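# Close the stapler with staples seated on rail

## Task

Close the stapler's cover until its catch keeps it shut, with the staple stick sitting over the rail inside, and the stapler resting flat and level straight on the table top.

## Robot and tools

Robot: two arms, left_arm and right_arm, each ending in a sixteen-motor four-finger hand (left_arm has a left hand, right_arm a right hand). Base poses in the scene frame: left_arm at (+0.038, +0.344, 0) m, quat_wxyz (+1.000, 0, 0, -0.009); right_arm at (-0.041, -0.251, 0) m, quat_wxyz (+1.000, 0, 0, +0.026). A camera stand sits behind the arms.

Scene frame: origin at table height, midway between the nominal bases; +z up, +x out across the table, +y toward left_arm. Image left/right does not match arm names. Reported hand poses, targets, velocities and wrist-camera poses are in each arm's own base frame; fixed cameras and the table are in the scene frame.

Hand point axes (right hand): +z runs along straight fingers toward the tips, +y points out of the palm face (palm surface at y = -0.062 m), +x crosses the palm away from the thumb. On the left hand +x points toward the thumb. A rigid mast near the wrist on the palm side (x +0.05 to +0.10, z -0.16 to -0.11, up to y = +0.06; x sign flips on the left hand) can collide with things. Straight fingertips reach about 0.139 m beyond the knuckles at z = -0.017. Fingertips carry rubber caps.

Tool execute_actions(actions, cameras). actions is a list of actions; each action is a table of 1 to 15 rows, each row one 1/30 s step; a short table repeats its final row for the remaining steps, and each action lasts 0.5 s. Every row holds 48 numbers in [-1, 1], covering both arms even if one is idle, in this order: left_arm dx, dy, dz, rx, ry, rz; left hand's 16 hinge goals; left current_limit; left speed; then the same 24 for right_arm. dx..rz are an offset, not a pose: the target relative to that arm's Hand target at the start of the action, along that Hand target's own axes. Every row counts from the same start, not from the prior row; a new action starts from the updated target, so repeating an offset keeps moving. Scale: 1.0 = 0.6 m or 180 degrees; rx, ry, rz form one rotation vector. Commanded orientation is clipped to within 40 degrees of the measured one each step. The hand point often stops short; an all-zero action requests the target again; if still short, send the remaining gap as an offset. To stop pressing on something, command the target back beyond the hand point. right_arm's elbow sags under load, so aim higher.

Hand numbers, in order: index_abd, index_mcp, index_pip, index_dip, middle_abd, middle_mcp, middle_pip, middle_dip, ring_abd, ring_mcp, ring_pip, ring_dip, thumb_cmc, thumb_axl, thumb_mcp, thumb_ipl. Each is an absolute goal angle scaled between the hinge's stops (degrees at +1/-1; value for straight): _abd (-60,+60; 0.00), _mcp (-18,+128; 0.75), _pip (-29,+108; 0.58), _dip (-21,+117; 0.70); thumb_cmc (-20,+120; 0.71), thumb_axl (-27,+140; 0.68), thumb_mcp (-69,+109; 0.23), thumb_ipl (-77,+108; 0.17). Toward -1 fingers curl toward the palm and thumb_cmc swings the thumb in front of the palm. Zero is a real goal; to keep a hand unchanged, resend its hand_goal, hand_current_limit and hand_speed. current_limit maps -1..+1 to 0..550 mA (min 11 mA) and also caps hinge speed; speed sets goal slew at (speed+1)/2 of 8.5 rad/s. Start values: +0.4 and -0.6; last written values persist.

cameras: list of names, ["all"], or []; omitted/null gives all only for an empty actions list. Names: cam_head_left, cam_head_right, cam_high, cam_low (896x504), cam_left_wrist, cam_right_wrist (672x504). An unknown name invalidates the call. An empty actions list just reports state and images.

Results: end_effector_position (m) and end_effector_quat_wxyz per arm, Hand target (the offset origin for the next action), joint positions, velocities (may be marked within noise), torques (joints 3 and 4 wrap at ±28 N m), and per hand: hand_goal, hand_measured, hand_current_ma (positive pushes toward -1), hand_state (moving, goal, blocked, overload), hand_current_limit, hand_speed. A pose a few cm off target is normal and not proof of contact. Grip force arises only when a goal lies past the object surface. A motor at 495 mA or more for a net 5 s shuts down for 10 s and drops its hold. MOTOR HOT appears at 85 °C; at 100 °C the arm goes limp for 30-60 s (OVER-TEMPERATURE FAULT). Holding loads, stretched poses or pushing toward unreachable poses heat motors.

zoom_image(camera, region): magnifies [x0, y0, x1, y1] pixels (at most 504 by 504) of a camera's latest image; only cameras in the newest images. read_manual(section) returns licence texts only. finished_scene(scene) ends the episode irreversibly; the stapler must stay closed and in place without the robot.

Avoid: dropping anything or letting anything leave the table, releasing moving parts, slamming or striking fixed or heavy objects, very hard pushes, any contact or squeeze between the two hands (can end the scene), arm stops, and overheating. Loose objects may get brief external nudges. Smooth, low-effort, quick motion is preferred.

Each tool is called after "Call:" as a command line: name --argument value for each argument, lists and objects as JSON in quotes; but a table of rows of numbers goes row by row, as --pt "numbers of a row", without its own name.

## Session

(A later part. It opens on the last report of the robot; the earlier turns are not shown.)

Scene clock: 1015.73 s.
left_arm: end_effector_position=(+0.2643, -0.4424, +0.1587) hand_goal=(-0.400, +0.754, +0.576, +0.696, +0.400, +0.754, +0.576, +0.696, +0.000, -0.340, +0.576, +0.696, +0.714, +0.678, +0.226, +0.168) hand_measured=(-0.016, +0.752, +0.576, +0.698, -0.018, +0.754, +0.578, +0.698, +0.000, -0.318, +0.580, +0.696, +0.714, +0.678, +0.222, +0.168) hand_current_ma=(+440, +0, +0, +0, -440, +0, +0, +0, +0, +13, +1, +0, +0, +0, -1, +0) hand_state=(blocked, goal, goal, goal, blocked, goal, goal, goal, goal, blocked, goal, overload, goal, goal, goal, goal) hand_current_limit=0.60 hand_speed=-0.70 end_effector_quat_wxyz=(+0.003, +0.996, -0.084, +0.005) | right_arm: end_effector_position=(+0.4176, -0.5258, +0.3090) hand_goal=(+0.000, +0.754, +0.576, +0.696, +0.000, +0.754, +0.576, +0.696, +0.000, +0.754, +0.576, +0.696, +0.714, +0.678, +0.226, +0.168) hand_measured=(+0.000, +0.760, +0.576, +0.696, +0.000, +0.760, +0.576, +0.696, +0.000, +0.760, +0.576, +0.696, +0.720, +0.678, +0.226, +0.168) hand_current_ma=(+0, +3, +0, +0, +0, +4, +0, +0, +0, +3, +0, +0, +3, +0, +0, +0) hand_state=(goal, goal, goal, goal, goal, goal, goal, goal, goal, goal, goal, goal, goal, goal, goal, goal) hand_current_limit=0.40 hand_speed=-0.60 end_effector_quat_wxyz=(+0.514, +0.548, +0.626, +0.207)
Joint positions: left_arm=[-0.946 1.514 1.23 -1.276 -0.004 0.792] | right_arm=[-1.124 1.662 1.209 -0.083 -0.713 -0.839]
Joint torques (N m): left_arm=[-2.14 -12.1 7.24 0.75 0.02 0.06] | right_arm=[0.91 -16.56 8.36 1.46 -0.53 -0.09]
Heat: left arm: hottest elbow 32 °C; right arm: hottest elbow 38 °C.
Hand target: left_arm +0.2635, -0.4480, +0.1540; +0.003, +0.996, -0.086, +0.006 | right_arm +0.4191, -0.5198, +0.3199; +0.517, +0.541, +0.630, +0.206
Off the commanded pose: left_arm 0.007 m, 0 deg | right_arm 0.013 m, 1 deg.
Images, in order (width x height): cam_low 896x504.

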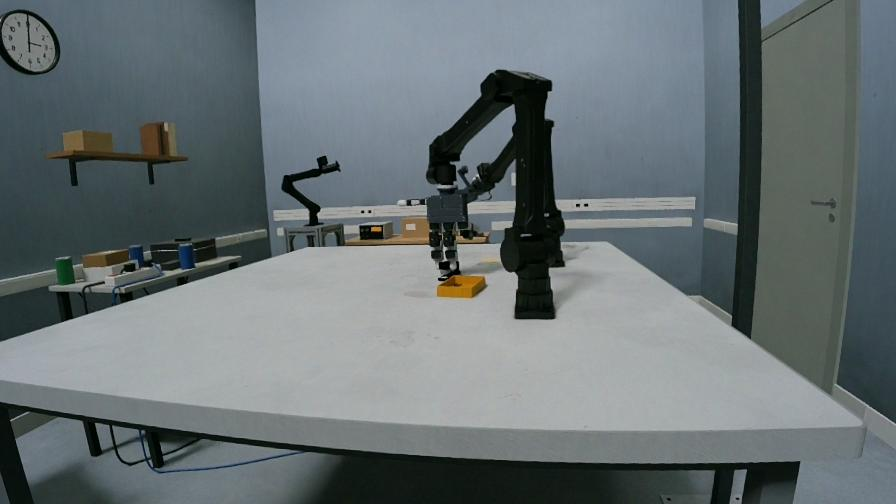

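Call:
execute_actions --actions '[[[0.0,0.01,-0.065,0,0,0, -0.4,0.754,0.576,0.696, 0.4,0.754,0.576,0.696, 0,-0.34,0.576,0.696, 0.714,0.678,0.226,0.168, 0.6,-0.7, 0,0,0,0,0,0, 0,0.754,0.576,0.696, 0,0.754,0.576,0.696, 0,0.754,0.576,0.696, 0.714,0.678,0.226,0.168, 0.4,-0.6]]]' --cameras '["cam_low","cam_left_wrist"]'

Call:
zoom_image --camera "cam_low" --region '[425, 235, 475, 285]'

Scene clock: 1019.23 s.
left_arm: end_effector_position=(+0.2595, -0.4379, +0.1701) hand_goal=(-0.400, +0.754, +0.576, +0.696, +0.400, +0.754, +0.576, +0.696, +0.000, -0.340, +0.576, +0.696, +0.714, +0.678, +0.226, +0.168) hand_measured=(-0.016, +0.752, +0.576, +0.698, -0.018, +0.754, +0.578, +0.698, +0.000, -0.318, +0.580, +0.696, +0.714, +0.678, +0.222, +0.168) hand_current_ma=(+440, +0, +0, +0, -440, +0, +0, +0, +0, +13, +1, +0, +0, +0, -1, +0) hand_state=(blocked, goal, goal, goal, blocked, goal, goal, goal, goal, blocked, goal, overload, goal, goal, goal, goal) hand_current_limit=0.60 hand_speed=-0.70 end_effector_quat_wxyz=(-0.013, +0.996, -0.083, -0.009) | right_arm: end_effector_position=(+0.4176, -0.5258, +0.3090) hand_goal=(+0.000, +0.754, +0.576, +0.696, +0.000, +0.754, +0.576, +0.696, +0.000, +0.754, +0.576, +0.696, +0.714, +0.678, +0.226, +0.168) hand_measured=(+0.000, +0.760, +0.576, +0.696, +0.000, +0.760, +0.576, +0.696, +0.000, +0.760, +0.576, +0.696, +0.720, +0.678, +0.226, +0.168) hand_current_ma=(+0, +3, +0, +0, +0, +4, +0, +0, +0, +3, +0, +0, +3, +0, +0, +0) hand_state=(goal, goal, goal, goal, goal, goal, goal, goal, goal, goal, goal, goal, goal, goal, goal, goal) hand_current_limit=0.40 hand_speed=-0.60 end_effector_quat_wxyz=(+0.514, +0.548, +0.626, +0.207)
Joint positions: left_arm=[-0.949 1.514 1.27 -1.357 -0.004 0.788] | right_arm=[-1.124 1.662 1.209 -0.083 -0.713 -0.839]
Joint torques (N m): left_arm=[-2.32 -13.8 10.61 -0.13 0 -0.01] | right_arm=[0.91 -16.5 8.39 1.44 -0.53 -0.08]
Heat: left arm: hottest elbow 32 °C; right arm: hottest elbow 38 °C.
Hand target: left_arm +0.2620, -0.4538, +0.1931; +0.003, +0.996, -0.086, +0.006 | right_arm +0.4191, -0.5198, +0.3199; +0.517, +0.541, +0.630, +0.206
Off the commanded pose: left_arm 0.028 m, 2 deg | right_arm 0.013 m, 1 deg.
camera_calibration:
cam_left_wrist: T_world_to_cam=[[-0.62568, 0.778219, 0.0538487, 0.456597], [0.561457, 0.401331, 0.72367, -0.136907], [0.541563, 0.48302, -0.688042, 0.313747], [0, 0, 0, 1]] pos_world=[0.192637, -0.451933, 0.29036]
Images, in order (width x height): cam_low 896x504, cam_left_wrist 672x504.

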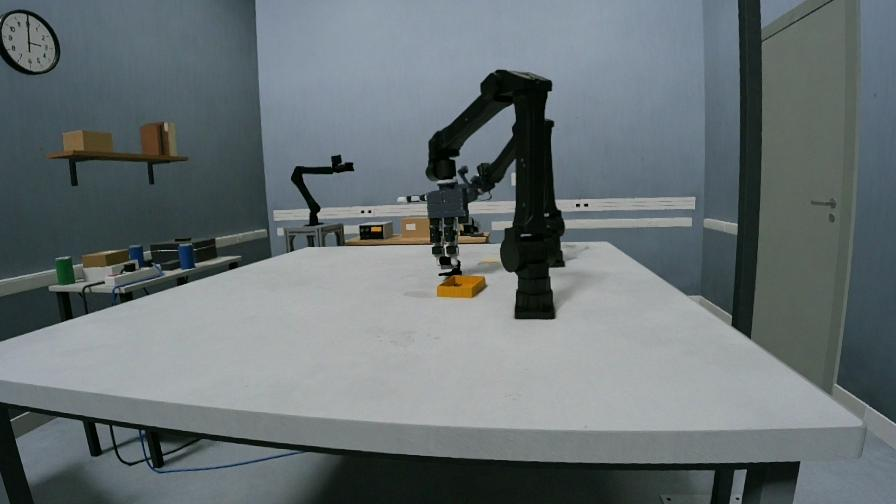

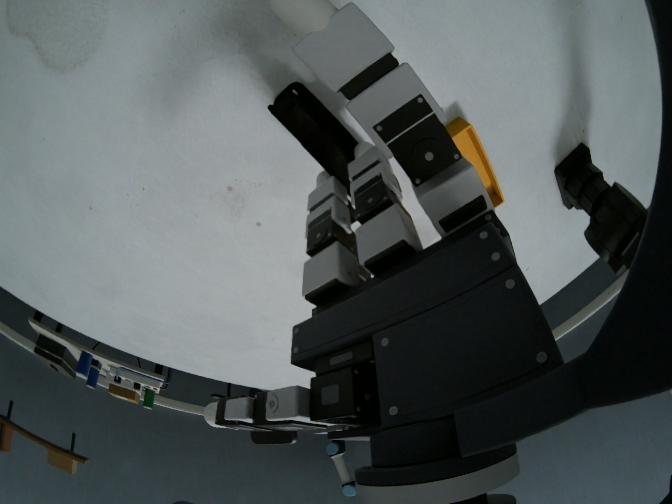

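Scaled by 10.080 from the camera's 896x504 image, which has a finer 1280x720 frame.

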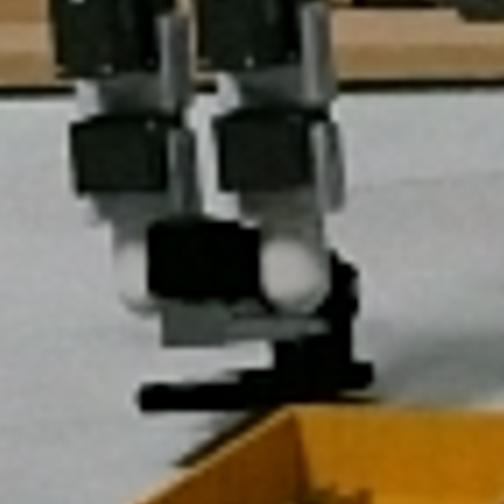

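Call:
execute_actions --actions '[[[0.0,-0.003,0.015,0,0,0, -0.4,0.754,0.576,0.696, 0.4,0.754,0.576,0.696, 0,-0.34,0.576,0.696, 0.714,0.678,0.226,0.168, 0.6,-0.7, 0,0,0,0,0,0, 0,0.754,0.576,0.696, 0,0.754,0.576,0.696, 0,0.754,0.576,0.696, 0.714,0.678,0.226,0.168, 0.4,-0.6],[0.0,-0.006,0.035,0,0,0, -0.4,0.754,0.576,0.696, 0.4,0.754,0.576,0.696, 0,-0.34,0.576,0.696, 0.714,0.678,0.226,0.168, 0.6,-0.7, 0,0,0,0,0,0, 0,0.754,0.576,0.696, 0,0.754,0.576,0.696, 0,0.754,0.576,0.696, 0.714,0.678,0.226,0.168, 0.4,-0.6],[0.0,-0.01,0.06,0,0,0, -0.4,0.754,0.576,0.696, 0.4,0.754,0.576,0.696, 0,-0.34,0.576,0.696, 0.714,0.678,0.226,0.168, 0.6,-0.7, 0,0,0,0,0,0, 0,0.754,0.576,0.696, 0,0.754,0.576,0.696, 0,0.754,0.576,0.696, 0.714,0.678,0.226,0.168, 0.4,-0.6]]]' --cameras '["cam_low"]'

Call:
zoom_image --camera "cam_low" --region '[425, 235, 475, 285]'

Scene clock: 1026.77 s.
left_arm: end_effector_position=(+0.2624, -0.4404, +0.1587) hand_goal=(-0.400, +0.754, +0.576, +0.696, +0.400, +0.754, +0.576, +0.696, +0.000, -0.340, +0.576, +0.696, +0.714, +0.678, +0.226, +0.168) hand_measured=(-0.016, +0.756, +0.576, +0.698, -0.018, +0.764, +0.580, +0.700, +0.000, -0.318, +0.580, +0.696, +0.714, +0.678, +0.222, +0.168) hand_current_ma=(+440, +0, +0, +0, -440, +3, +1, +1, +0, +13, +1, +0, +0, +0, -1, +0) hand_state=(blocked, goal, goal, goal, blocked, goal, goal, goal, goal, blocked, goal, overload, goal, goal, goal, goal) hand_current_limit=0.60 hand_speed=-0.70 end_effector_quat_wxyz=(-0.003, +0.997, -0.083, +0.003) | right_arm: end_effector_position=(+0.4176, -0.5258, +0.3090) hand_goal=(+0.000, +0.754, +0.576, +0.696, +0.000, +0.754, +0.576, +0.696, +0.000, +0.754, +0.576, +0.696, +0.714, +0.678, +0.226, +0.168) hand_measured=(+0.000, +0.760, +0.576, +0.696, +0.000, +0.760, +0.576, +0.696, +0.000, +0.760, +0.576, +0.696, +0.720, +0.678, +0.226, +0.168) hand_current_ma=(+0, +3, +0, +0, +0, +4, +0, +0, +0, +3, +0, +0, +3, +0, +0, +0) hand_state=(goal, goal, goal, goal, goal, goal, goal, goal, goal, goal, goal, goal, goal, goal, goal, goal) hand_current_limit=0.40 hand_speed=-0.60 end_effector_quat_wxyz=(+0.514, +0.548, +0.626, +0.207)
Joint positions: left_arm=[-0.949 1.514 1.233 -1.292 -0.009 0.787] | right_arm=[-1.124 1.662 1.209 -0.083 -0.713 -0.839]
Joint torques (N m): left_arm=[-1.85 -12.63 7.42 1.1 0.21 0.11] | right_arm=[0.97 -16.56 8.38 1.46 -0.53 -0.09]
Heat: left arm: hottest elbow 33 °C; right arm: hottest elbow 38 °C.
Hand target: left_arm +0.2634, -0.4481, +0.1571; +0.003, +0.996, -0.086, +0.006 | right_arm +0.4191, -0.5198, +0.3199; +0.517, +0.541, +0.630, +0.206
Off the commanded pose: left_arm 0.008 m, 1 deg | right_arm 0.013 m, 1 deg.
Images, in order (width x height): cam_low 896x504.

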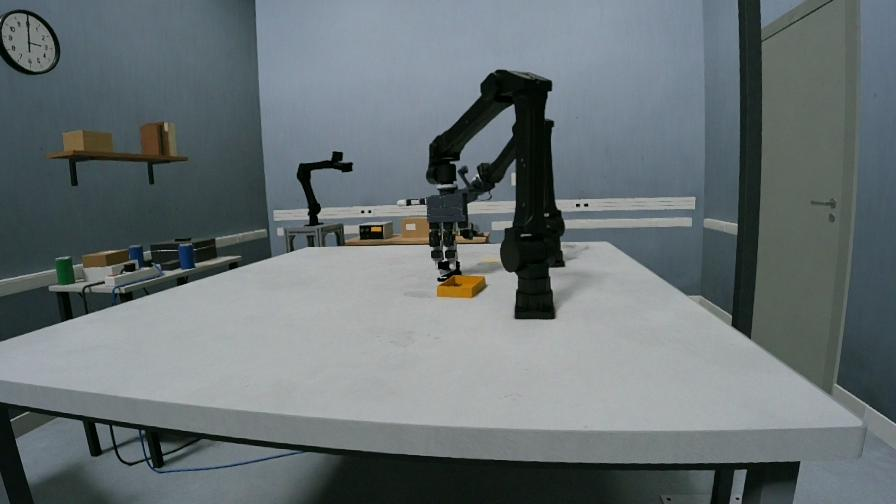

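Scaled by 10.080 from the camera's 896x504 image, which has a finer 1280x720 frame.

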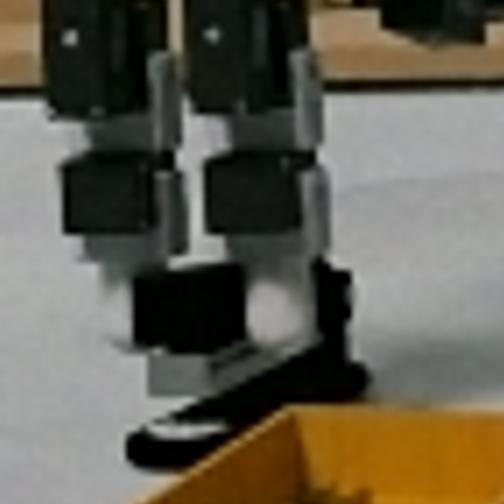

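Call:
execute_actions --actions '[[[0,0,0,0,0,0, 0.08,0.754,0.576,0.696, -0.08,0.754,0.576,0.696, 0,-0.34,0.576,0.696, 0.714,0.678,0.226,0.168, 0.6,-0.7, 0,0,0,0,0,0, 0,0.754,0.576,0.696, 0,0.754,0.576,0.696, 0,0.754,0.576,0.696, 0.714,0.678,0.226,0.168, 0.4,-0.6]],[[0.004,0.05,0,0,0,0, 0.08,0.754,0.576,0.696, -0.08,0.754,0.576,0.696, 0,-0.34,0.576,0.696, 0.714,0.678,0.226,0.168, 0.6,-0.7, 0,0,0,0,0,0, 0,0.754,0.576,0.696, 0,0.754,0.576,0.696, 0,0.754,0.576,0.696, 0.714,0.678,0.226,0.168, 0.4,-0.6]]]' --cameras '["cam_low"]'

Call:
zoom_image --camera "cam_low" --region '[425, 235, 475, 285]'

Scene clock: 1090.93 s.
left_arm: end_effector_position=(+0.2560, -0.4622, +0.1493) hand_goal=(+0.080, +0.754, +0.576, +0.696, -0.080, +0.754, +0.576, +0.696, +0.000, -0.340, +0.576, +0.696, +0.714, +0.678, +0.226, +0.168) hand_measured=(+0.086, +0.754, +0.576, +0.698, -0.088, +0.754, +0.578, +0.698, +0.000, -0.318, +0.580, +0.696, +0.714, +0.678, +0.222, +0.168) hand_current_ma=(+1, +0, +0, +0, -1, +0, +0, +0, +0, +13, +1, +0, +0, +0, -1, +0) hand_state=(goal, goal, goal, goal, goal, goal, goal, goal, goal, blocked, goal, overload, goal, goal, goal, goal) hand_current_limit=0.60 hand_speed=-0.70 end_effector_quat_wxyz=(-0.006, +0.996, -0.086, -0.001) | right_arm: end_effector_position=(+0.4176, -0.5258, +0.3090) hand_goal=(+0.000, +0.754, +0.576, +0.696, +0.000, +0.754, +0.576, +0.696, +0.000, +0.754, +0.576, +0.696, +0.714, +0.678, +0.226, +0.168) hand_measured=(+0.000, +0.760, +0.576, +0.696, +0.000, +0.760, +0.576, +0.696, +0.000, +0.760, +0.576, +0.696, +0.720, +0.678, +0.226, +0.168) hand_current_ma=(+0, +3, +0, +0, +0, +4, +0, +0, +0, +3, +0, +0, +3, +0, +0, +0) hand_state=(goal, goal, goal, goal, goal, goal, goal, goal, goal, goal, goal, goal, goal, goal, goal, goal) hand_current_limit=0.40 hand_speed=-0.60 end_effector_quat_wxyz=(+0.514, +0.548, +0.626, +0.207)
Joint positions: left_arm=[-0.987 1.563 1.266 -1.285 -0.006 0.757] | right_arm=[-1.124 1.662 1.209 -0.083 -0.713 -0.839]
Joint torques (N m): left_arm=[-2.26 -12.4 9.81 0.39 0.1 -0.01] | right_arm=[0.91 -16.62 8.39 1.43 -0.53 -0.08]
Heat: left arm: hottest elbow 32 °C; right arm: hottest elbow 38 °C.
Hand target: left_arm +0.2606, -0.4779, +0.1572; +0.003, +0.996, -0.086, +0.006 | right_arm +0.4191, -0.5198, +0.3199; +0.517, +0.541, +0.630, +0.206
Off the commanded pose: left_arm 0.018 m, 1 deg | right_arm 0.013 m, 1 deg.
Images, in order (width x height): cam_low 896x504.

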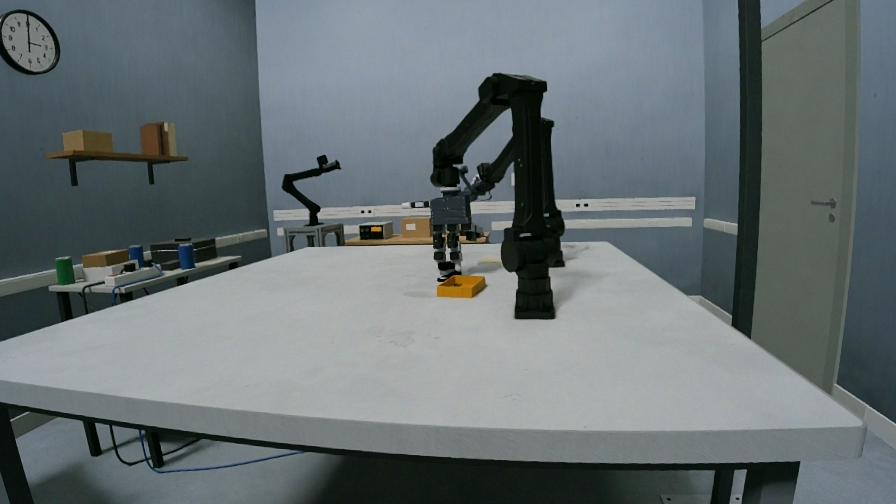

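Scaled by 10.080 from the camera's 896x504 image, which has a finer 1280x720 frame.

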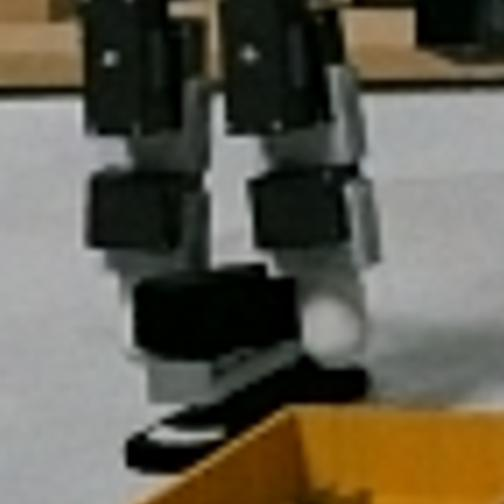

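Call:
execute_actions --actions '[[[0,0,-0.015,0,0,0, 0.08,0.754,0.576,0.696, -0.08,0.754,0.576,0.696, 0,-0.34,0.576,0.696, 0.714,0.678,0.226,0.168, 0.6,-0.7, 0,0,0,0,0,0, 0,0.754,0.576,0.696, 0,0.754,0.576,0.696, 0,0.754,0.576,0.696, 0.714,0.678,0.226,0.168, 0.4,-0.6]],[[0,0,0,0,0,0, -0.5,0.754,0.576,0.696, 0.5,0.754,0.576,0.696, 0,-0.34,0.576,0.696, 0.714,0.678,0.226,0.168, 0.7,-0.7, 0,0,0,0,0,0, 0,0.754,0.576,0.696, 0,0.754,0.576,0.696, 0,0.754,0.576,0.696, 0.714,0.678,0.226,0.168, 0.4,-0.6]]]' --cameras '["cam_low"]'

Call:
zoom_image --camera "cam_low" --region '[425, 235, 475, 285]'

Scene clock: 1097.20 s.
left_arm: end_effector_position=(+0.2576, -0.4644, +0.1552) hand_goal=(-0.500, +0.754, +0.576, +0.696, +0.500, +0.754, +0.576, +0.696, +0.000, -0.340, +0.576, +0.696, +0.714, +0.678, +0.226, +0.168) hand_measured=(-0.008, +0.752, +0.576, +0.698, -0.012, +0.754, +0.578, +0.698, +0.000, -0.318, +0.580, +0.696, +0.714, +0.678, +0.222, +0.168) hand_current_ma=(+467, +0, +0, +0, -467, +0, +0, +0, +0, +13, +1, +0, +0, +0, -1, +0) hand_state=(blocked, goal, goal, goal, blocked, goal, goal, goal, goal, blocked, goal, overload, goal, goal, goal, goal) hand_current_limit=0.70 hand_speed=-0.70 end_effector_quat_wxyz=(-0.005, +0.996, -0.085, +0.000) | right_arm: end_effector_position=(+0.4176, -0.5258, +0.3090) hand_goal=(+0.000, +0.754, +0.576, +0.696, +0.000, +0.754, +0.576, +0.696, +0.000, +0.754, +0.576, +0.696, +0.714, +0.678, +0.226, +0.168) hand_measured=(+0.000, +0.760, +0.576, +0.696, +0.000, +0.760, +0.576, +0.696, +0.000, +0.760, +0.576, +0.696, +0.720, +0.678, +0.226, +0.168) hand_current_ma=(+0, +3, +0, +0, +0, +4, +0, +0, +0, +3, +0, +0, +3, +0, +0, +0) hand_state=(goal, goal, goal, goal, goal, goal, goal, goal, goal, goal, goal, goal, goal, goal, goal, goal) hand_current_limit=0.40 hand_speed=-0.60 end_effector_quat_wxyz=(+0.514, +0.548, +0.626, +0.207)
Joint positions: left_arm=[-0.987 1.563 1.281 -1.296 -0.006 0.755] | right_arm=[-1.124 1.662 1.209 -0.083 -0.713 -0.839]
Joint torques (N m): left_arm=[-2.2 -13.22 10.04 -0.13 0.1 0.01] | right_arm=[0.91 -16.56 8.35 1.44 -0.53 -0.09]
Heat: left arm: hottest elbow 32 °C; right arm: hottest elbow 38 °C.
Hand target: left_arm +0.2606, -0.4779, +0.1663; +0.003, +0.996, -0.086, +0.006 | right_arm +0.4191, -0.5198, +0.3199; +0.517, +0.541, +0.630, +0.206
Off the commanded pose: left_arm 0.018 m, 1 deg | right_arm 0.013 m, 1 deg.
Images, in order (width x height): cam_low 896x504.

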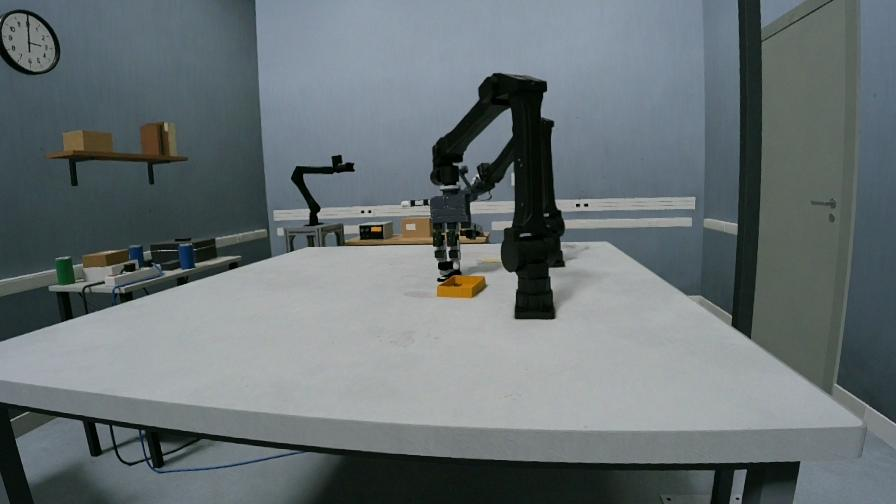

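Scaled by 10.080 from the camera's 896x504 image, which has a finer 1280x720 frame.

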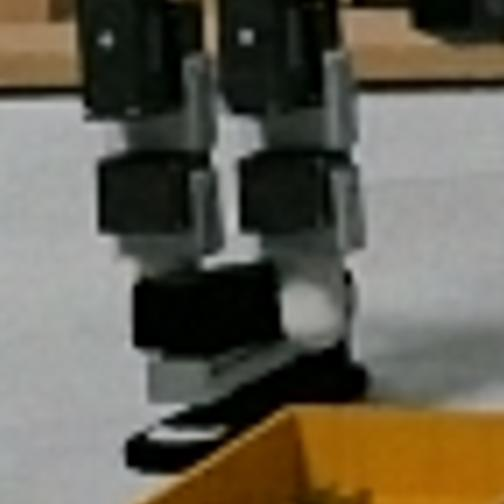

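Call:
execute_actions --actions '[[[0,0,-0.03,0,0,0, -0.5,0.754,0.576,0.696, 0.5,0.754,0.576,0.696, 0,-0.34,0.576,0.696, 0.714,0.678,0.226,0.168, 0.7,-0.7, 0,0,0,0,0,0, 0,0.754,0.576,0.696, 0,0.754,0.576,0.696, 0,0.754,0.576,0.696, 0.714,0.678,0.226,0.168, 0.4,-0.6],[0,0,-0.06,0,0,0, -0.5,0.754,0.576,0.696, 0.5,0.754,0.576,0.696, 0,-0.34,0.576,0.696, 0.714,0.678,0.226,0.168, 0.7,-0.7, 0,0,0,0,0,0, 0,0.754,0.576,0.696, 0,0.754,0.576,0.696, 0,0.754,0.576,0.696, 0.714,0.678,0.226,0.168, 0.4,-0.6]]]' --cameras '["cam_low","cam_left_wrist"]'

Call:
zoom_image --camera "cam_low" --region '[425, 235, 475, 285]'

Scene clock: 1101.13 s.
left_arm: end_effector_position=(+0.2572, -0.4638, +0.1768) hand_goal=(-0.500, +0.754, +0.576, +0.696, +0.500, +0.754, +0.576, +0.696, +0.000, -0.340, +0.576, +0.696, +0.714, +0.678, +0.226, +0.168) hand_measured=(-0.008, +0.752, +0.576, +0.698, -0.012, +0.752, +0.578, +0.698, +0.000, -0.318, +0.580, +0.696, +0.714, +0.678, +0.222, +0.168) hand_current_ma=(+468, +0, +0, +0, -467, +0, +0, +0, +0, +13, +1, +0, +0, +0, -1, +0) hand_state=(blocked, goal, goal, goal, blocked, goal, goal, goal, goal, blocked, goal, overload, goal, goal, goal, goal) hand_current_limit=0.70 hand_speed=-0.70 end_effector_quat_wxyz=(-0.015, +0.996, -0.085, -0.008) | right_arm: end_effector_position=(+0.4176, -0.5258, +0.3090) hand_goal=(+0.000, +0.754, +0.576, +0.696, +0.000, +0.754, +0.576, +0.696, +0.000, +0.754, +0.576, +0.696, +0.714, +0.678, +0.226, +0.168) hand_measured=(+0.000, +0.760, +0.576, +0.696, +0.000, +0.760, +0.576, +0.696, +0.000, +0.760, +0.576, +0.696, +0.720, +0.678, +0.226, +0.168) hand_current_ma=(+0, +3, +0, +0, +0, +4, +0, +0, +0, +3, +0, +0, +3, +0, +0, +0) hand_state=(goal, goal, goal, goal, goal, goal, goal, goal, goal, goal, goal, goal, goal, goal, goal, goal) hand_current_limit=0.40 hand_speed=-0.60 end_effector_quat_wxyz=(+0.514, +0.548, +0.626, +0.207)
Joint positions: left_arm=[-0.987 1.564 1.346 -1.387 -0.006 0.755] | right_arm=[-1.124 1.662 1.209 -0.083 -0.713 -0.839]
Joint torques (N m): left_arm=[-2.02 -15.33 10.58 -0.2 0.09 0] | right_arm=[0.97 -16.56 8.38 1.44 -0.53 -0.09]
Heat: left arm: hottest elbow 32 °C; right arm: hottest elbow 38 °C.
Hand target: left_arm +0.2602, -0.4777, +0.2023; +0.003, +0.996, -0.086, +0.006 | right_arm +0.4191, -0.5198, +0.3199; +0.517, +0.541, +0.630, +0.206
Off the commanded pose: left_arm 0.029 m, 3 deg | right_arm 0.013 m, 1 deg.
camera_calibration:
cam_left_wrist: T_world_to_cam=[[-0.621757, 0.781113, 0.0572766, 0.474628], [0.563026, 0.394929, 0.72597, -0.133687], [0.544444, 0.483625, -0.685337, 0.331218], [0, 0, 0, 1]] pos_world=[0.190042, -0.478127, 0.296864]
Images, in order (width x height): cam_low 896x504, cam_left_wrist 672x504.

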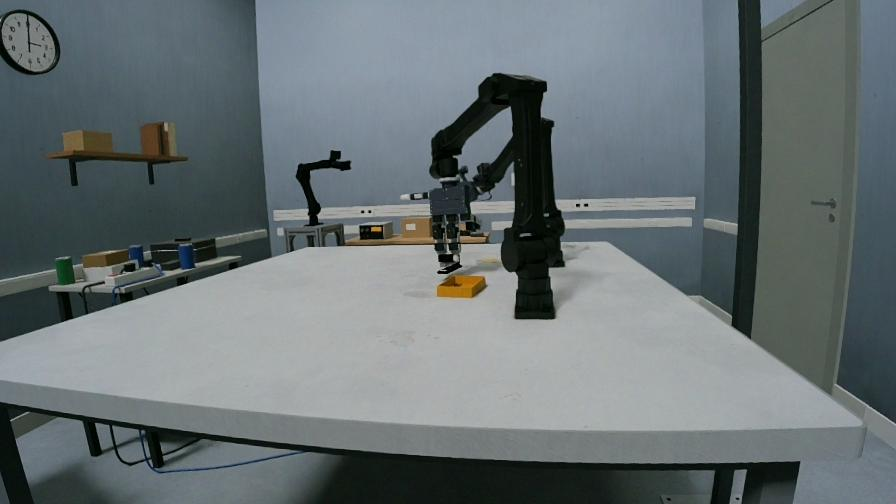

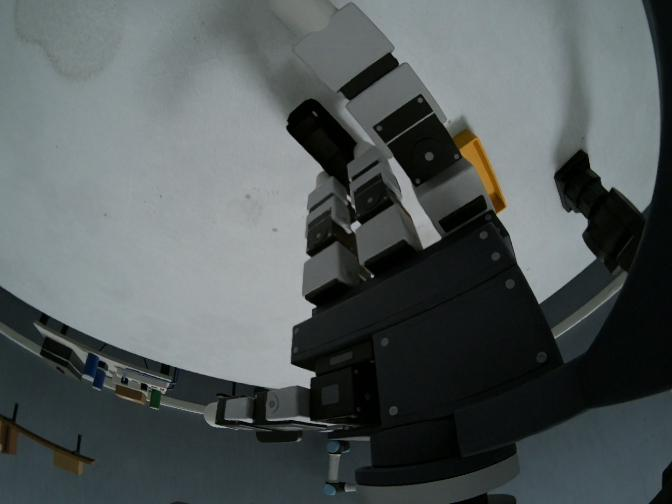

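Scaled by 10.080 from the camera's 896x504 image, which has a finer 1280x720 frame.

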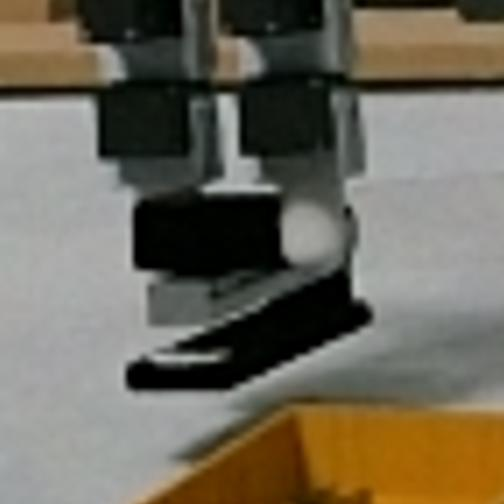

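Call:
execute_actions --actions '[[[0.0328,-0.0043,0,0,0,-0.0833, -0.5,0.754,0.576,0.696, 0.5,0.754,0.576,0.696, 0,-0.34,0.576,0.696, 0.714,0.678,0.226,0.168, 0.7,-0.7, 0,0,0,0,0,0, 0,0.754,0.576,0.696, 0,0.754,0.576,0.696, 0,0.754,0.576,0.696, 0.714,0.678,0.226,0.168, 0.4,-0.6]],[[0.0328,-0.0043,0,0,0,-0.0833, -0.5,0.754,0.576,0.696, 0.5,0.754,0.576,0.696, 0,-0.34,0.576,0.696, 0.714,0.678,0.226,0.168, 0.7,-0.7, 0,0,0,0,0,0, 0,0.754,0.576,0.696, 0,0.754,0.576,0.696, 0,0.754,0.576,0.696, 0.714,0.678,0.226,0.168, 0.4,-0.6]]]' --cameras '["cam_low","cam_left_wrist"]'

Call:
zoom_image --camera "cam_low" --region '[425, 235, 475, 285]'

Scene clock: 1117.77 s.
left_arm: end_effector_position=(+0.2976, -0.4579, +0.1859) hand_goal=(-0.500, +0.754, +0.576, +0.696, +0.500, +0.754, +0.576, +0.696, +0.000, -0.340, +0.576, +0.696, +0.714, +0.678, +0.226, +0.168) hand_measured=(-0.008, +0.752, +0.576, +0.698, -0.012, +0.752, +0.578, +0.698, +0.000, -0.318, +0.580, +0.696, +0.714, +0.678, +0.222, +0.168) hand_current_ma=(+467, +0, +0, +0, -467, +0, +0, +0, +0, +13, +1, +0, +0, +0, -1, +0) hand_state=(blocked, goal, goal, goal, blocked, goal, goal, goal, goal, blocked, goal, overload, goal, goal, goal, goal) hand_current_limit=0.70 hand_speed=-0.70 end_effector_quat_wxyz=(-0.008, +0.984, +0.177, -0.002) | right_arm: end_effector_position=(+0.4176, -0.5258, +0.3090) hand_goal=(+0.000, +0.754, +0.576, +0.696, +0.000, +0.754, +0.576, +0.696, +0.000, +0.754, +0.576, +0.696, +0.714, +0.678, +0.226, +0.168) hand_measured=(+0.000, +0.760, +0.576, +0.696, +0.000, +0.760, +0.576, +0.696, +0.000, +0.760, +0.576, +0.696, +0.720, +0.678, +0.226, +0.168) hand_current_ma=(+0, +3, +0, +0, +0, +4, +0, +0, +0, +3, +0, +0, +3, +0, +0, +0) hand_state=(goal, goal, goal, goal, goal, goal, goal, goal, goal, goal, goal, goal, goal, goal, goal, goal) hand_current_limit=0.40 hand_speed=-0.60 end_effector_quat_wxyz=(+0.514, +0.548, +0.626, +0.207)
Joint positions: left_arm=[-1.002 1.565 1.368 -1.39 -0.002 0.213] | right_arm=[-1.124 1.662 1.209 -0.083 -0.713 -0.839]
Joint torques (N m): left_arm=[-2.61 -13.74 10.82 -0.17 -0.12 -0.01] | right_arm=[0.97 -16.56 8.39 1.46 -0.53 -0.09]
Heat: left arm: hottest elbow 34 °C; right arm: hottest elbow 38 °C.
Hand target: left_arm +0.2993, -0.4742, +0.2028; +0.004, +0.985, +0.175, +0.005 | right_arm +0.4191, -0.5198, +0.3199; +0.517, +0.541, +0.630, +0.206
Off the commanded pose: left_arm 0.023 m, 2 deg | right_arm 0.013 m, 1 deg.
camera_calibration:
cam_left_wrist: T_world_to_cam=[[-0.931173, 0.362871, 0.0352443, 0.399349], [0.272535, 0.628612, 0.728403, 0.0276318], [0.242161, 0.687875, -0.684242, 0.495906], [0, 0, 0, 1]] pos_world=[0.244243, -0.503403, 0.305118]
Images, in order (width x height): cam_low 896x504, cam_left_wrist 672x504.

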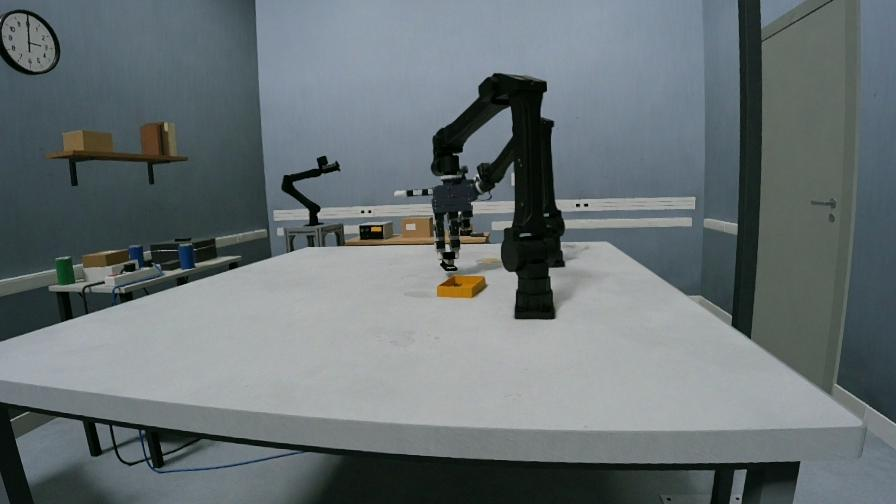

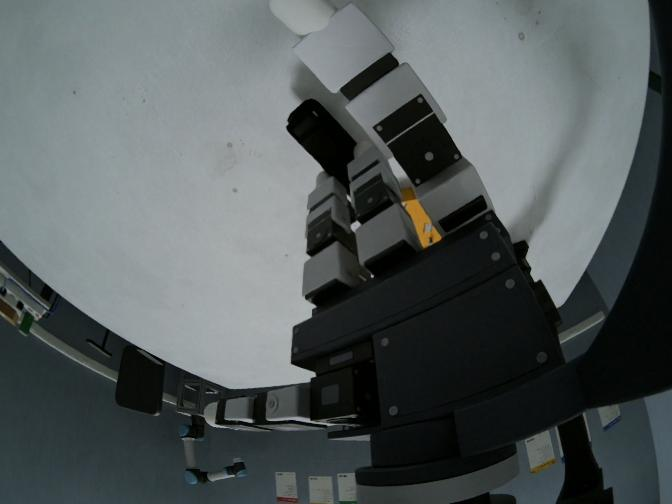

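Scaled by 10.080 from the camera's 896x504 image, which has a finer 1280x720 frame.

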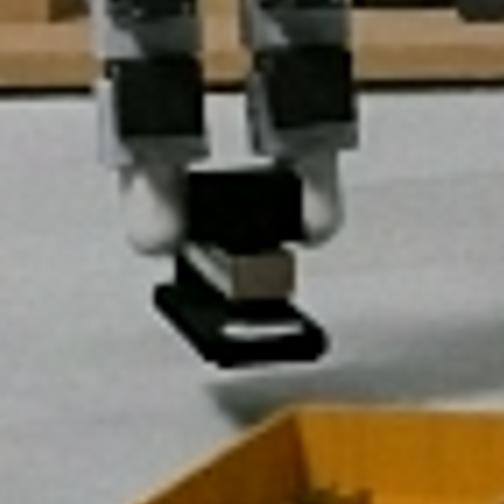

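Call:
execute_actions --actions '[[[0.0328,-0.0043,0,0,0,-0.0833, -0.5,0.754,0.576,0.696, 0.5,0.754,0.576,0.696, 0,-0.34,0.576,0.696, 0.714,0.678,0.226,0.168, 0.7,-0.7, 0,0,0,0,0,0, 0,0.754,0.576,0.696, 0,0.754,0.576,0.696, 0,0.754,0.576,0.696, 0.714,0.678,0.226,0.168, 0.4,-0.6]],[[0.0328,-0.0043,0,0,0,-0.0833, -0.5,0.754,0.576,0.696, 0.5,0.754,0.576,0.696, 0,-0.34,0.576,0.696, 0.714,0.678,0.226,0.168, 0.7,-0.7, 0,0,0,0,0,0, 0,0.754,0.576,0.696, 0,0.754,0.576,0.696, 0,0.754,0.576,0.696, 0.714,0.678,0.226,0.168, 0.4,-0.6]],[[0.0328,-0.0043,0,0,0,-0.0833, -0.5,0.754,0.576,0.696, 0.5,0.754,0.576,0.696, 0,-0.34,0.576,0.696, 0.714,0.678,0.226,0.168, 0.7,-0.7, 0,0,0,0,0,0, 0,0.754,0.576,0.696, 0,0.754,0.576,0.696, 0,0.754,0.576,0.696, 0.714,0.678,0.226,0.168, 0.4,-0.6]]]' --cameras '["cam_low"]'

Call:
zoom_image --camera "cam_low" --region '[425, 235, 475, 285]'

Scene clock: 1124.47 s.
left_arm: end_effector_position=(+0.3407, -0.4187, +0.1870) hand_goal=(-0.500, +0.754, +0.576, +0.696, +0.500, +0.754, +0.576, +0.696, +0.000, -0.340, +0.576, +0.696, +0.714, +0.678, +0.226, +0.168) hand_measured=(-0.008, +0.752, +0.576, +0.698, -0.012, +0.752, +0.578, +0.698, +0.000, -0.318, +0.580, +0.696, +0.714, +0.678, +0.222, +0.168) hand_current_ma=(+467, +0, +0, +0, -467, +0, +0, +0, +0, +13, +1, +0, +0, +0, -1, +0) hand_state=(blocked, goal, goal, goal, blocked, goal, goal, goal, goal, blocked, goal, overload, goal, goal, goal, goal) hand_current_limit=0.70 hand_speed=-0.70 end_effector_quat_wxyz=(-0.008, +0.842, +0.540, +0.001) | right_arm: end_effector_position=(+0.4176, -0.5258, +0.3090) hand_goal=(+0.000, +0.754, +0.576, +0.696, +0.000, +0.754, +0.576, +0.696, +0.000, +0.754, +0.576, +0.696, +0.714, +0.678, +0.226, +0.168) hand_measured=(+0.000, +0.760, +0.576, +0.696, +0.000, +0.760, +0.576, +0.696, +0.000, +0.760, +0.576, +0.696, +0.720, +0.678, +0.226, +0.168) hand_current_ma=(+0, +3, +0, +0, +0, +4, +0, +0, +0, +3, +0, +0, +3, +0, +0, +0) hand_state=(goal, goal, goal, goal, goal, goal, goal, goal, goal, goal, goal, goal, goal, goal, goal, goal) hand_current_limit=0.40 hand_speed=-0.60 end_effector_quat_wxyz=(+0.514, +0.548, +0.626, +0.207)
Joint positions: left_arm=[-1.009 1.613 1.426 -1.4 -0.003 -0.579] | right_arm=[-1.124 1.662 1.209 -0.083 -0.713 -0.839]
Joint torques (N m): left_arm=[-2.43 -14.56 10.73 -0.2 -0.24 -0.01] | right_arm=[0.91 -16.56 8.38 1.46 -0.53 -0.09]
Heat: left arm: hottest elbow 34 °C; right arm: hottest elbow 38 °C.
Hand target: left_arm +0.3422, -0.4349, +0.2029; +0.006, +0.843, +0.538, +0.003 | right_arm +0.4191, -0.5198, +0.3199; +0.517, +0.541, +0.630, +0.206
Off the commanded pose: left_arm 0.023 m, 2 deg | right_arm 0.013 m, 1 deg.
Images, in order (width x height): cam_low 896x504.

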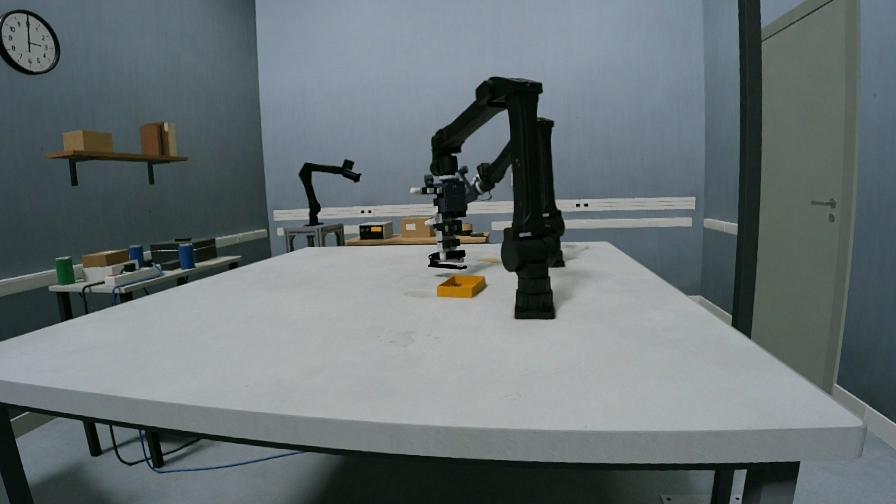

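Scaled by 10.080 from the camera's 896x504 image, which has a finer 1280x720 frame.

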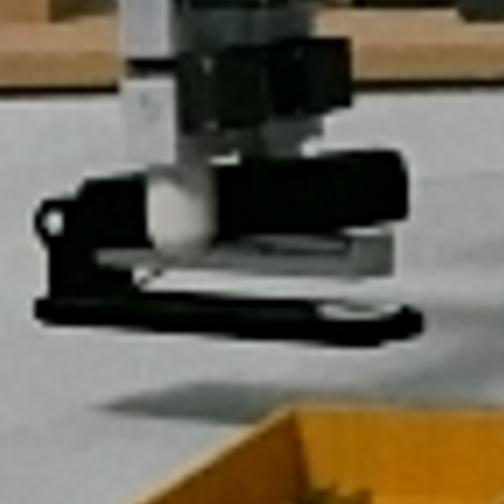

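Call:
zoom_image --camera "cam_low" --region '[427, 247, 469, 272]'

Scaled by 12.000 from the camera's 896x504 image, which has a finer 1280x720 frame.

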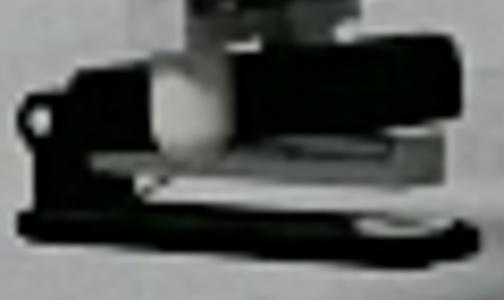

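Call:
execute_actions --actions '[[[0,0,-0.05,0,0,0, -0.5,0.754,0.576,0.696, 0.5,0.754,0.576,0.696, 0,-0.34,0.576,0.696, 0.714,0.678,0.226,0.168, 0.7,-0.7, 0,0,0,0,0,0, 0,0.754,0.576,0.696, 0,0.754,0.576,0.696, 0,0.754,0.576,0.696, 0.714,0.678,0.226,0.168, 0.4,-0.6]],[[0.0328,-0.0043,-0.05,0,0,-0.0833, -0.5,0.754,0.576,0.696, 0.5,0.754,0.576,0.696, 0,-0.34,0.576,0.696, 0.714,0.678,0.226,0.168, 0.7,-0.7, 0,0,0,0,0,0, 0,0.754,0.576,0.696, 0,0.754,0.576,0.696, 0,0.754,0.576,0.696, 0.714,0.678,0.226,0.168, 0.4,-0.6]]]' --cameras '["cam_low"]'

Call:
zoom_image --camera "cam_low" --region '[425, 225, 475, 275]'

Scene clock: 1148.90 s.
left_arm: end_effector_position=(+0.3455, -0.4022, +0.2464) hand_goal=(-0.500, +0.754, +0.576, +0.696, +0.500, +0.754, +0.576, +0.696, +0.000, -0.340, +0.576, +0.696, +0.714, +0.678, +0.226, +0.168) hand_measured=(-0.008, +0.752, +0.576, +0.698, -0.012, +0.752, +0.578, +0.698, +0.000, -0.318, +0.580, +0.696, +0.714, +0.678, +0.222, +0.168) hand_current_ma=(+467, +0, +0, +0, -467, +0, +0, +0, +0, +13, +1, +0, +0, +0, -1, +0) hand_state=(blocked, goal, goal, goal, blocked, goal, goal, goal, goal, blocked, goal, overload, goal, goal, goal, goal) hand_current_limit=0.70 hand_speed=-0.70 end_effector_quat_wxyz=(-0.008, +0.765, +0.644, +0.002) | right_arm: end_effector_position=(+0.4176, -0.5258, +0.3090) hand_goal=(+0.000, +0.754, +0.576, +0.696, +0.000, +0.754, +0.576, +0.696, +0.000, +0.754, +0.576, +0.696, +0.714, +0.678, +0.226, +0.168) hand_measured=(+0.000, +0.760, +0.576, +0.696, +0.000, +0.760, +0.576, +0.696, +0.000, +0.760, +0.576, +0.696, +0.720, +0.678, +0.226, +0.168) hand_current_ma=(+0, +3, +0, +0, +0, +4, +0, +0, +0, +3, +0, +0, +3, +0, +0, +0) hand_state=(goal, goal, goal, goal, goal, goal, goal, goal, goal, goal, goal, goal, goal, goal, goal, goal) hand_current_limit=0.40 hand_speed=-0.60 end_effector_quat_wxyz=(+0.514, +0.548, +0.626, +0.207)
Joint positions: left_arm=[-1.009 1.616 1.587 -1.558 -0.003 -0.837] | right_arm=[-1.124 1.662 1.209 -0.083 -0.713 -0.839]
Joint torques (N m): left_arm=[-2.14 -14.62 10.99 -0.34 -0.27 -0.03] | right_arm=[1.03 -16.56 8.38 1.43 -0.53 -0.09]
Heat: left arm: hottest elbow 37 °C; right arm: hottest elbow 38 °C.
Hand target: left_arm +0.3473, -0.4155, +0.2627; +0.006, +0.766, +0.643, +0.002 | right_arm +0.4191, -0.5198, +0.3199; +0.517, +0.541, +0.630, +0.206
Off the commanded pose: left_arm 0.021 m, 2 deg | right_arm 0.013 m, 1 deg.
Images, in order (width x height): cam_low 896x504.

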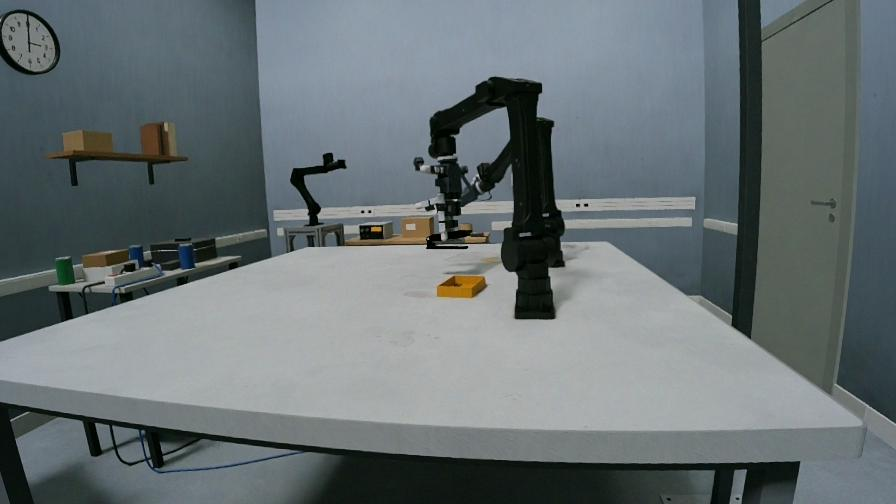

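Scaled by 10.080 from the camera's 896x504 image, which has a finer 1280x720 frame.

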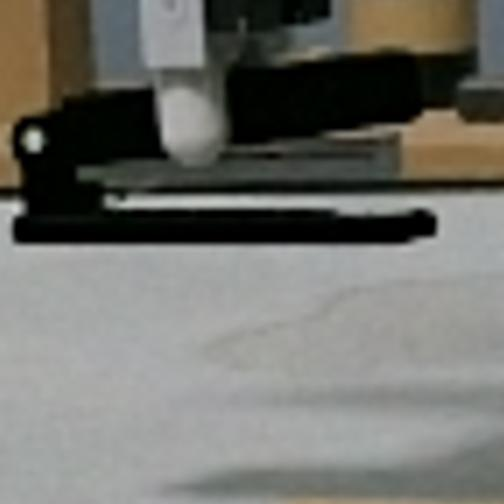

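Call:
zoom_image --camera "cam_low" --region '[444, 228, 470, 250]'

Scaled by 19.385 from the camera's 896x504 image, which has a finer 1280x720 frame.

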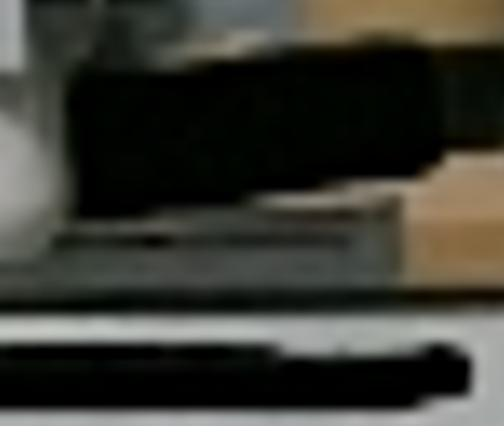

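Call:
execute_actions --actions '[[[0.126,0.0888,0,0,0,-0.0189, -0.5,0.754,0.576,0.696, 0.5,0.754,0.576,0.696, 0,-0.34,0.576,0.696, 0.714,0.678,0.226,0.168, 0.7,-0.7, 0,0,0,0,0,0, 0,0.754,0.576,0.696, 0,0.754,0.576,0.696, 0,0.754,0.576,0.696, 0.714,0.678,0.226,0.168, 0.4,-0.6]],[[0.1352,0.0743,0,0,0,-0.0189, -0.5,0.754,0.576,0.696, 0.5,0.754,0.576,0.696, 0,-0.34,0.576,0.696, 0.714,0.678,0.226,0.168, 0.7,-0.7, 0,0,0,0,0,0, 0,0.754,0.576,0.696, 0,0.754,0.576,0.696, 0,0.754,0.576,0.696, 0.714,0.678,0.226,0.168, 0.4,-0.6]]]' --cameras '["cam_low"]'

Call:
zoom_image --camera "cam_low" --region '[390, 205, 460, 275]'

Scene clock: 1202.50 s.
left_arm: end_effector_position=(+0.4672, -0.2683, +0.2468) hand_goal=(-0.500, +0.754, +0.576, +0.696, +0.500, +0.754, +0.576, +0.696, +0.000, -0.340, +0.576, +0.696, +0.714, +0.678, +0.226, +0.168) hand_measured=(-0.010, +0.752, +0.576, +0.698, -0.012, +0.750, +0.576, +0.698, +0.000, -0.318, +0.580, +0.696, +0.714, +0.678, +0.222, +0.168) hand_current_ma=(+467, +0, +0, +0, -467, -1, +0, +0, +0, +13, +1, +0, +0, +0, -1, +0) hand_state=(blocked, goal, goal, goal, blocked, goal, goal, goal, goal, blocked, goal, overload, goal, goal, goal, goal) hand_current_limit=0.70 hand_speed=-0.70 end_effector_quat_wxyz=(-0.009, +0.719, +0.695, +0.000) | right_arm: end_effector_position=(+0.4176, -0.5258, +0.3090) hand_goal=(+0.000, +0.754, +0.576, +0.696, +0.000, +0.754, +0.576, +0.696, +0.000, +0.754, +0.576, +0.696, +0.714, +0.678, +0.226, +0.168) hand_measured=(+0.000, +0.760, +0.576, +0.696, +0.000, +0.760, +0.576, +0.696, +0.000, +0.760, +0.576, +0.696, +0.720, +0.678, +0.226, +0.168) hand_current_ma=(+0, +3, +0, +0, +0, +4, +0, +0, +0, +3, +0, +0, +3, +0, +0, +0) hand_state=(goal, goal, goal, goal, goal, goal, goal, goal, goal, goal, goal, goal, goal, goal, goal, goal) hand_current_limit=0.40 hand_speed=-0.60 end_effector_quat_wxyz=(+0.514, +0.548, +0.626, +0.207)
Joint positions: left_arm=[-0.647 1.6 1.569 -1.558 -0.002 -0.612] | right_arm=[-1.124 1.662 1.209 -0.083 -0.713 -0.839]
Joint torques (N m): left_arm=[-2.2 -16.79 8.54 0.09 -0.13 0.15] | right_arm=[0.91 -16.56 8.38 1.46 -0.53 -0.08]
Heat: left arm: hottest elbow 37 °C; right arm: hottest elbow 38 °C.
Hand target: left_arm +0.4663, -0.2747, +0.2634; +0.006, +0.726, +0.688, +0.002 | right_arm +0.4191, -0.5198, +0.3199; +0.517, +0.541, +0.630, +0.206
Off the commanded pose: left_arm 0.018 m, 2 deg | right_arm 0.013 m, 1 deg.
Images, in order (width x height): cam_low 896x504.

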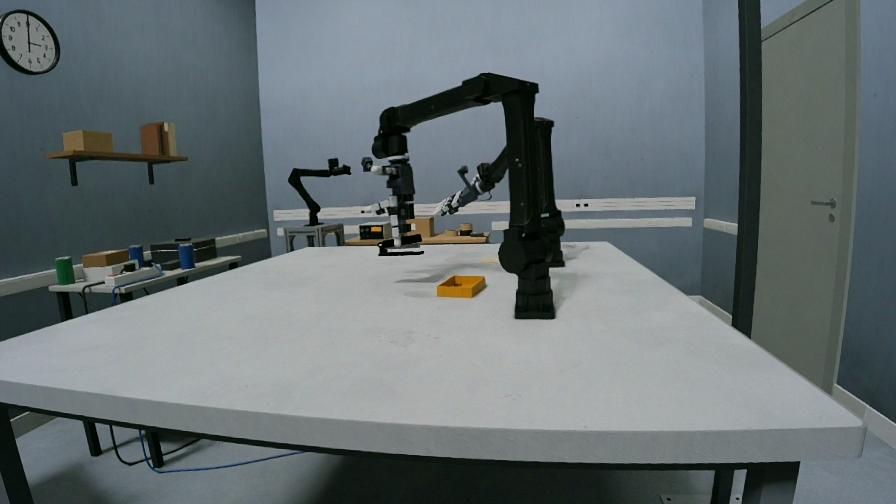

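Scaled by 7.200 from the camera's 896x504 image, which has a finer 1280x720 frame.

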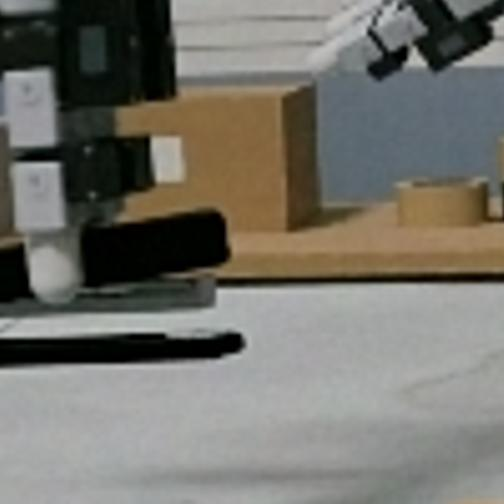

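Grip is solid. Continue.

Call:
execute_actions --actions '[[[0.1425,0.0587,0,0,0,-0.0189, -0.5,0.754,0.576,0.696, 0.5,0.754,0.576,0.696, 0,-0.34,0.576,0.696, 0.714,0.678,0.226,0.168, 0.7,-0.7, 0,0,0,0,0,0, 0,0.754,0.576,0.696, 0,0.754,0.576,0.696, 0,0.754,0.576,0.696, 0.714,0.678,0.226,0.168, 0.4,-0.6]],[[0.1482,0.0425,0,0,0,-0.0189, -0.5,0.754,0.576,0.696, 0.5,0.754,0.576,0.696, 0,-0.34,0.576,0.696, 0.714,0.678,0.226,0.168, 0.7,-0.7, 0,0,0,0,0,0, 0,0.754,0.576,0.696, 0,0.754,0.576,0.696, 0,0.754,0.576,0.696, 0.714,0.678,0.226,0.168, 0.4,-0.6]],[[0.152,0.0257,0,0,0,-0.0189, -0.5,0.754,0.576,0.696, 0.5,0.754,0.576,0.696, 0,-0.34,0.576,0.696, 0.714,0.678,0.226,0.168, 0.7,-0.7, 0,0,0,0,0,0, 0,0.754,0.576,0.696, 0,0.754,0.576,0.696, 0,0.754,0.576,0.696, 0.714,0.678,0.226,0.168, 0.4,-0.6]],[[0.154,0.0087,0,0,0,-0.0189, -0.5,0.754,0.576,0.696, 0.5,0.754,0.576,0.696, 0,-0.34,0.576,0.696, 0.714,0.678,0.226,0.168, 0.7,-0.7, 0,0,0,0,0,0, 0,0.754,0.576,0.696, 0,0.754,0.576,0.696, 0,0.754,0.576,0.696, 0.714,0.678,0.226,0.168, 0.4,-0.6]]]' --cameras '["cam_low"]'

Scene clock: 1208.50 s.
left_arm: end_effector_position=(+0.5286, +0.0871, +0.2448) hand_goal=(-0.500, +0.754, +0.576, +0.696, +0.500, +0.754, +0.576, +0.696, +0.000, -0.340, +0.576, +0.696, +0.714, +0.678, +0.226, +0.168) hand_measured=(-0.010, +0.752, +0.576, +0.698, -0.012, +0.750, +0.576, +0.698, +0.000, -0.318, +0.580, +0.696, +0.714, +0.678, +0.222, +0.168) hand_current_ma=(+467, +0, +0, +0, -467, -1, +0, +0, +0, +12, +1, +0, +0, +0, -1, +0) hand_state=(blocked, goal, goal, goal, blocked, goal, goal, goal, goal, blocked, goal, overload, goal, goal, goal, goal) hand_current_limit=0.70 hand_speed=-0.70 end_effector_quat_wxyz=(-0.008, +0.632, +0.775, -0.013) | right_arm: end_effector_position=(+0.4176, -0.5258, +0.3090) hand_goal=(+0.000, +0.754, +0.576, +0.696, +0.000, +0.754, +0.576, +0.696, +0.000, +0.754, +0.576, +0.696, +0.714, +0.678, +0.226, +0.168) hand_measured=(+0.000, +0.760, +0.576, +0.696, +0.000, +0.760, +0.576, +0.696, +0.000, +0.760, +0.576, +0.696, +0.720, +0.678, +0.226, +0.168) hand_current_ma=(+0, +3, +0, +0, +0, +4, +0, +0, +0, +3, +0, +0, +3, +0, +0, +0) hand_state=(goal, goal, goal, goal, goal, goal, goal, goal, goal, goal, goal, goal, goal, goal, goal, goal) hand_current_limit=0.40 hand_speed=-0.60 end_effector_quat_wxyz=(+0.514, +0.548, +0.626, +0.207)
Joint positions: left_arm=[0.11 1.54 1.497 -1.557 0.007 -0.093] | right_arm=[-1.124 1.662 1.209 -0.083 -0.713 -0.839]
Joint torques (N m): left_arm=[-1.85 -15.68 8.66 0.42 -0.04 0.14] | right_arm=[0.97 -16.62 8.39 1.44 -0.53 -0.09]
Heat: left arm: hottest elbow 37 °C; right arm: hottest elbow 38 °C.
Hand target: left_arm +0.5345, +0.0823, +0.2619; +0.007, +0.639, +0.769, +0.001 | right_arm +0.4191, -0.5198, +0.3199; +0.517, +0.541, +0.630, +0.206
Off the commanded pose: left_arm 0.019 m, 3 deg | right_arm 0.013 m, 1 deg.
Images, in order (width x height): cam_low 896x504.

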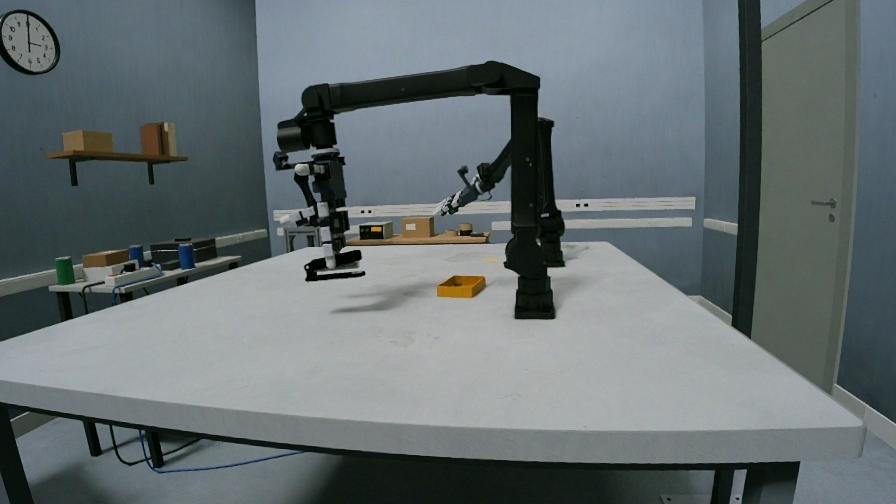

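Call:
zoom_image --camera "cam_low" --region '[300, 235, 372, 290]'

Scaled by 7.000 from the camera's 896x504 image, which has a finer 1280x720 frame.

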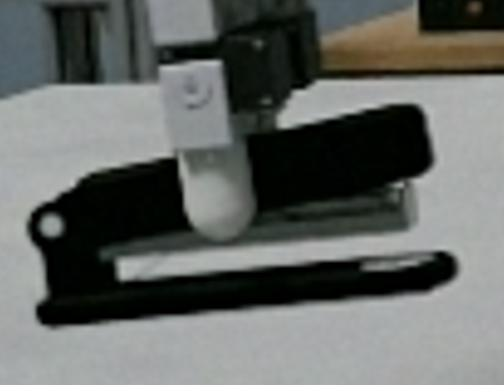

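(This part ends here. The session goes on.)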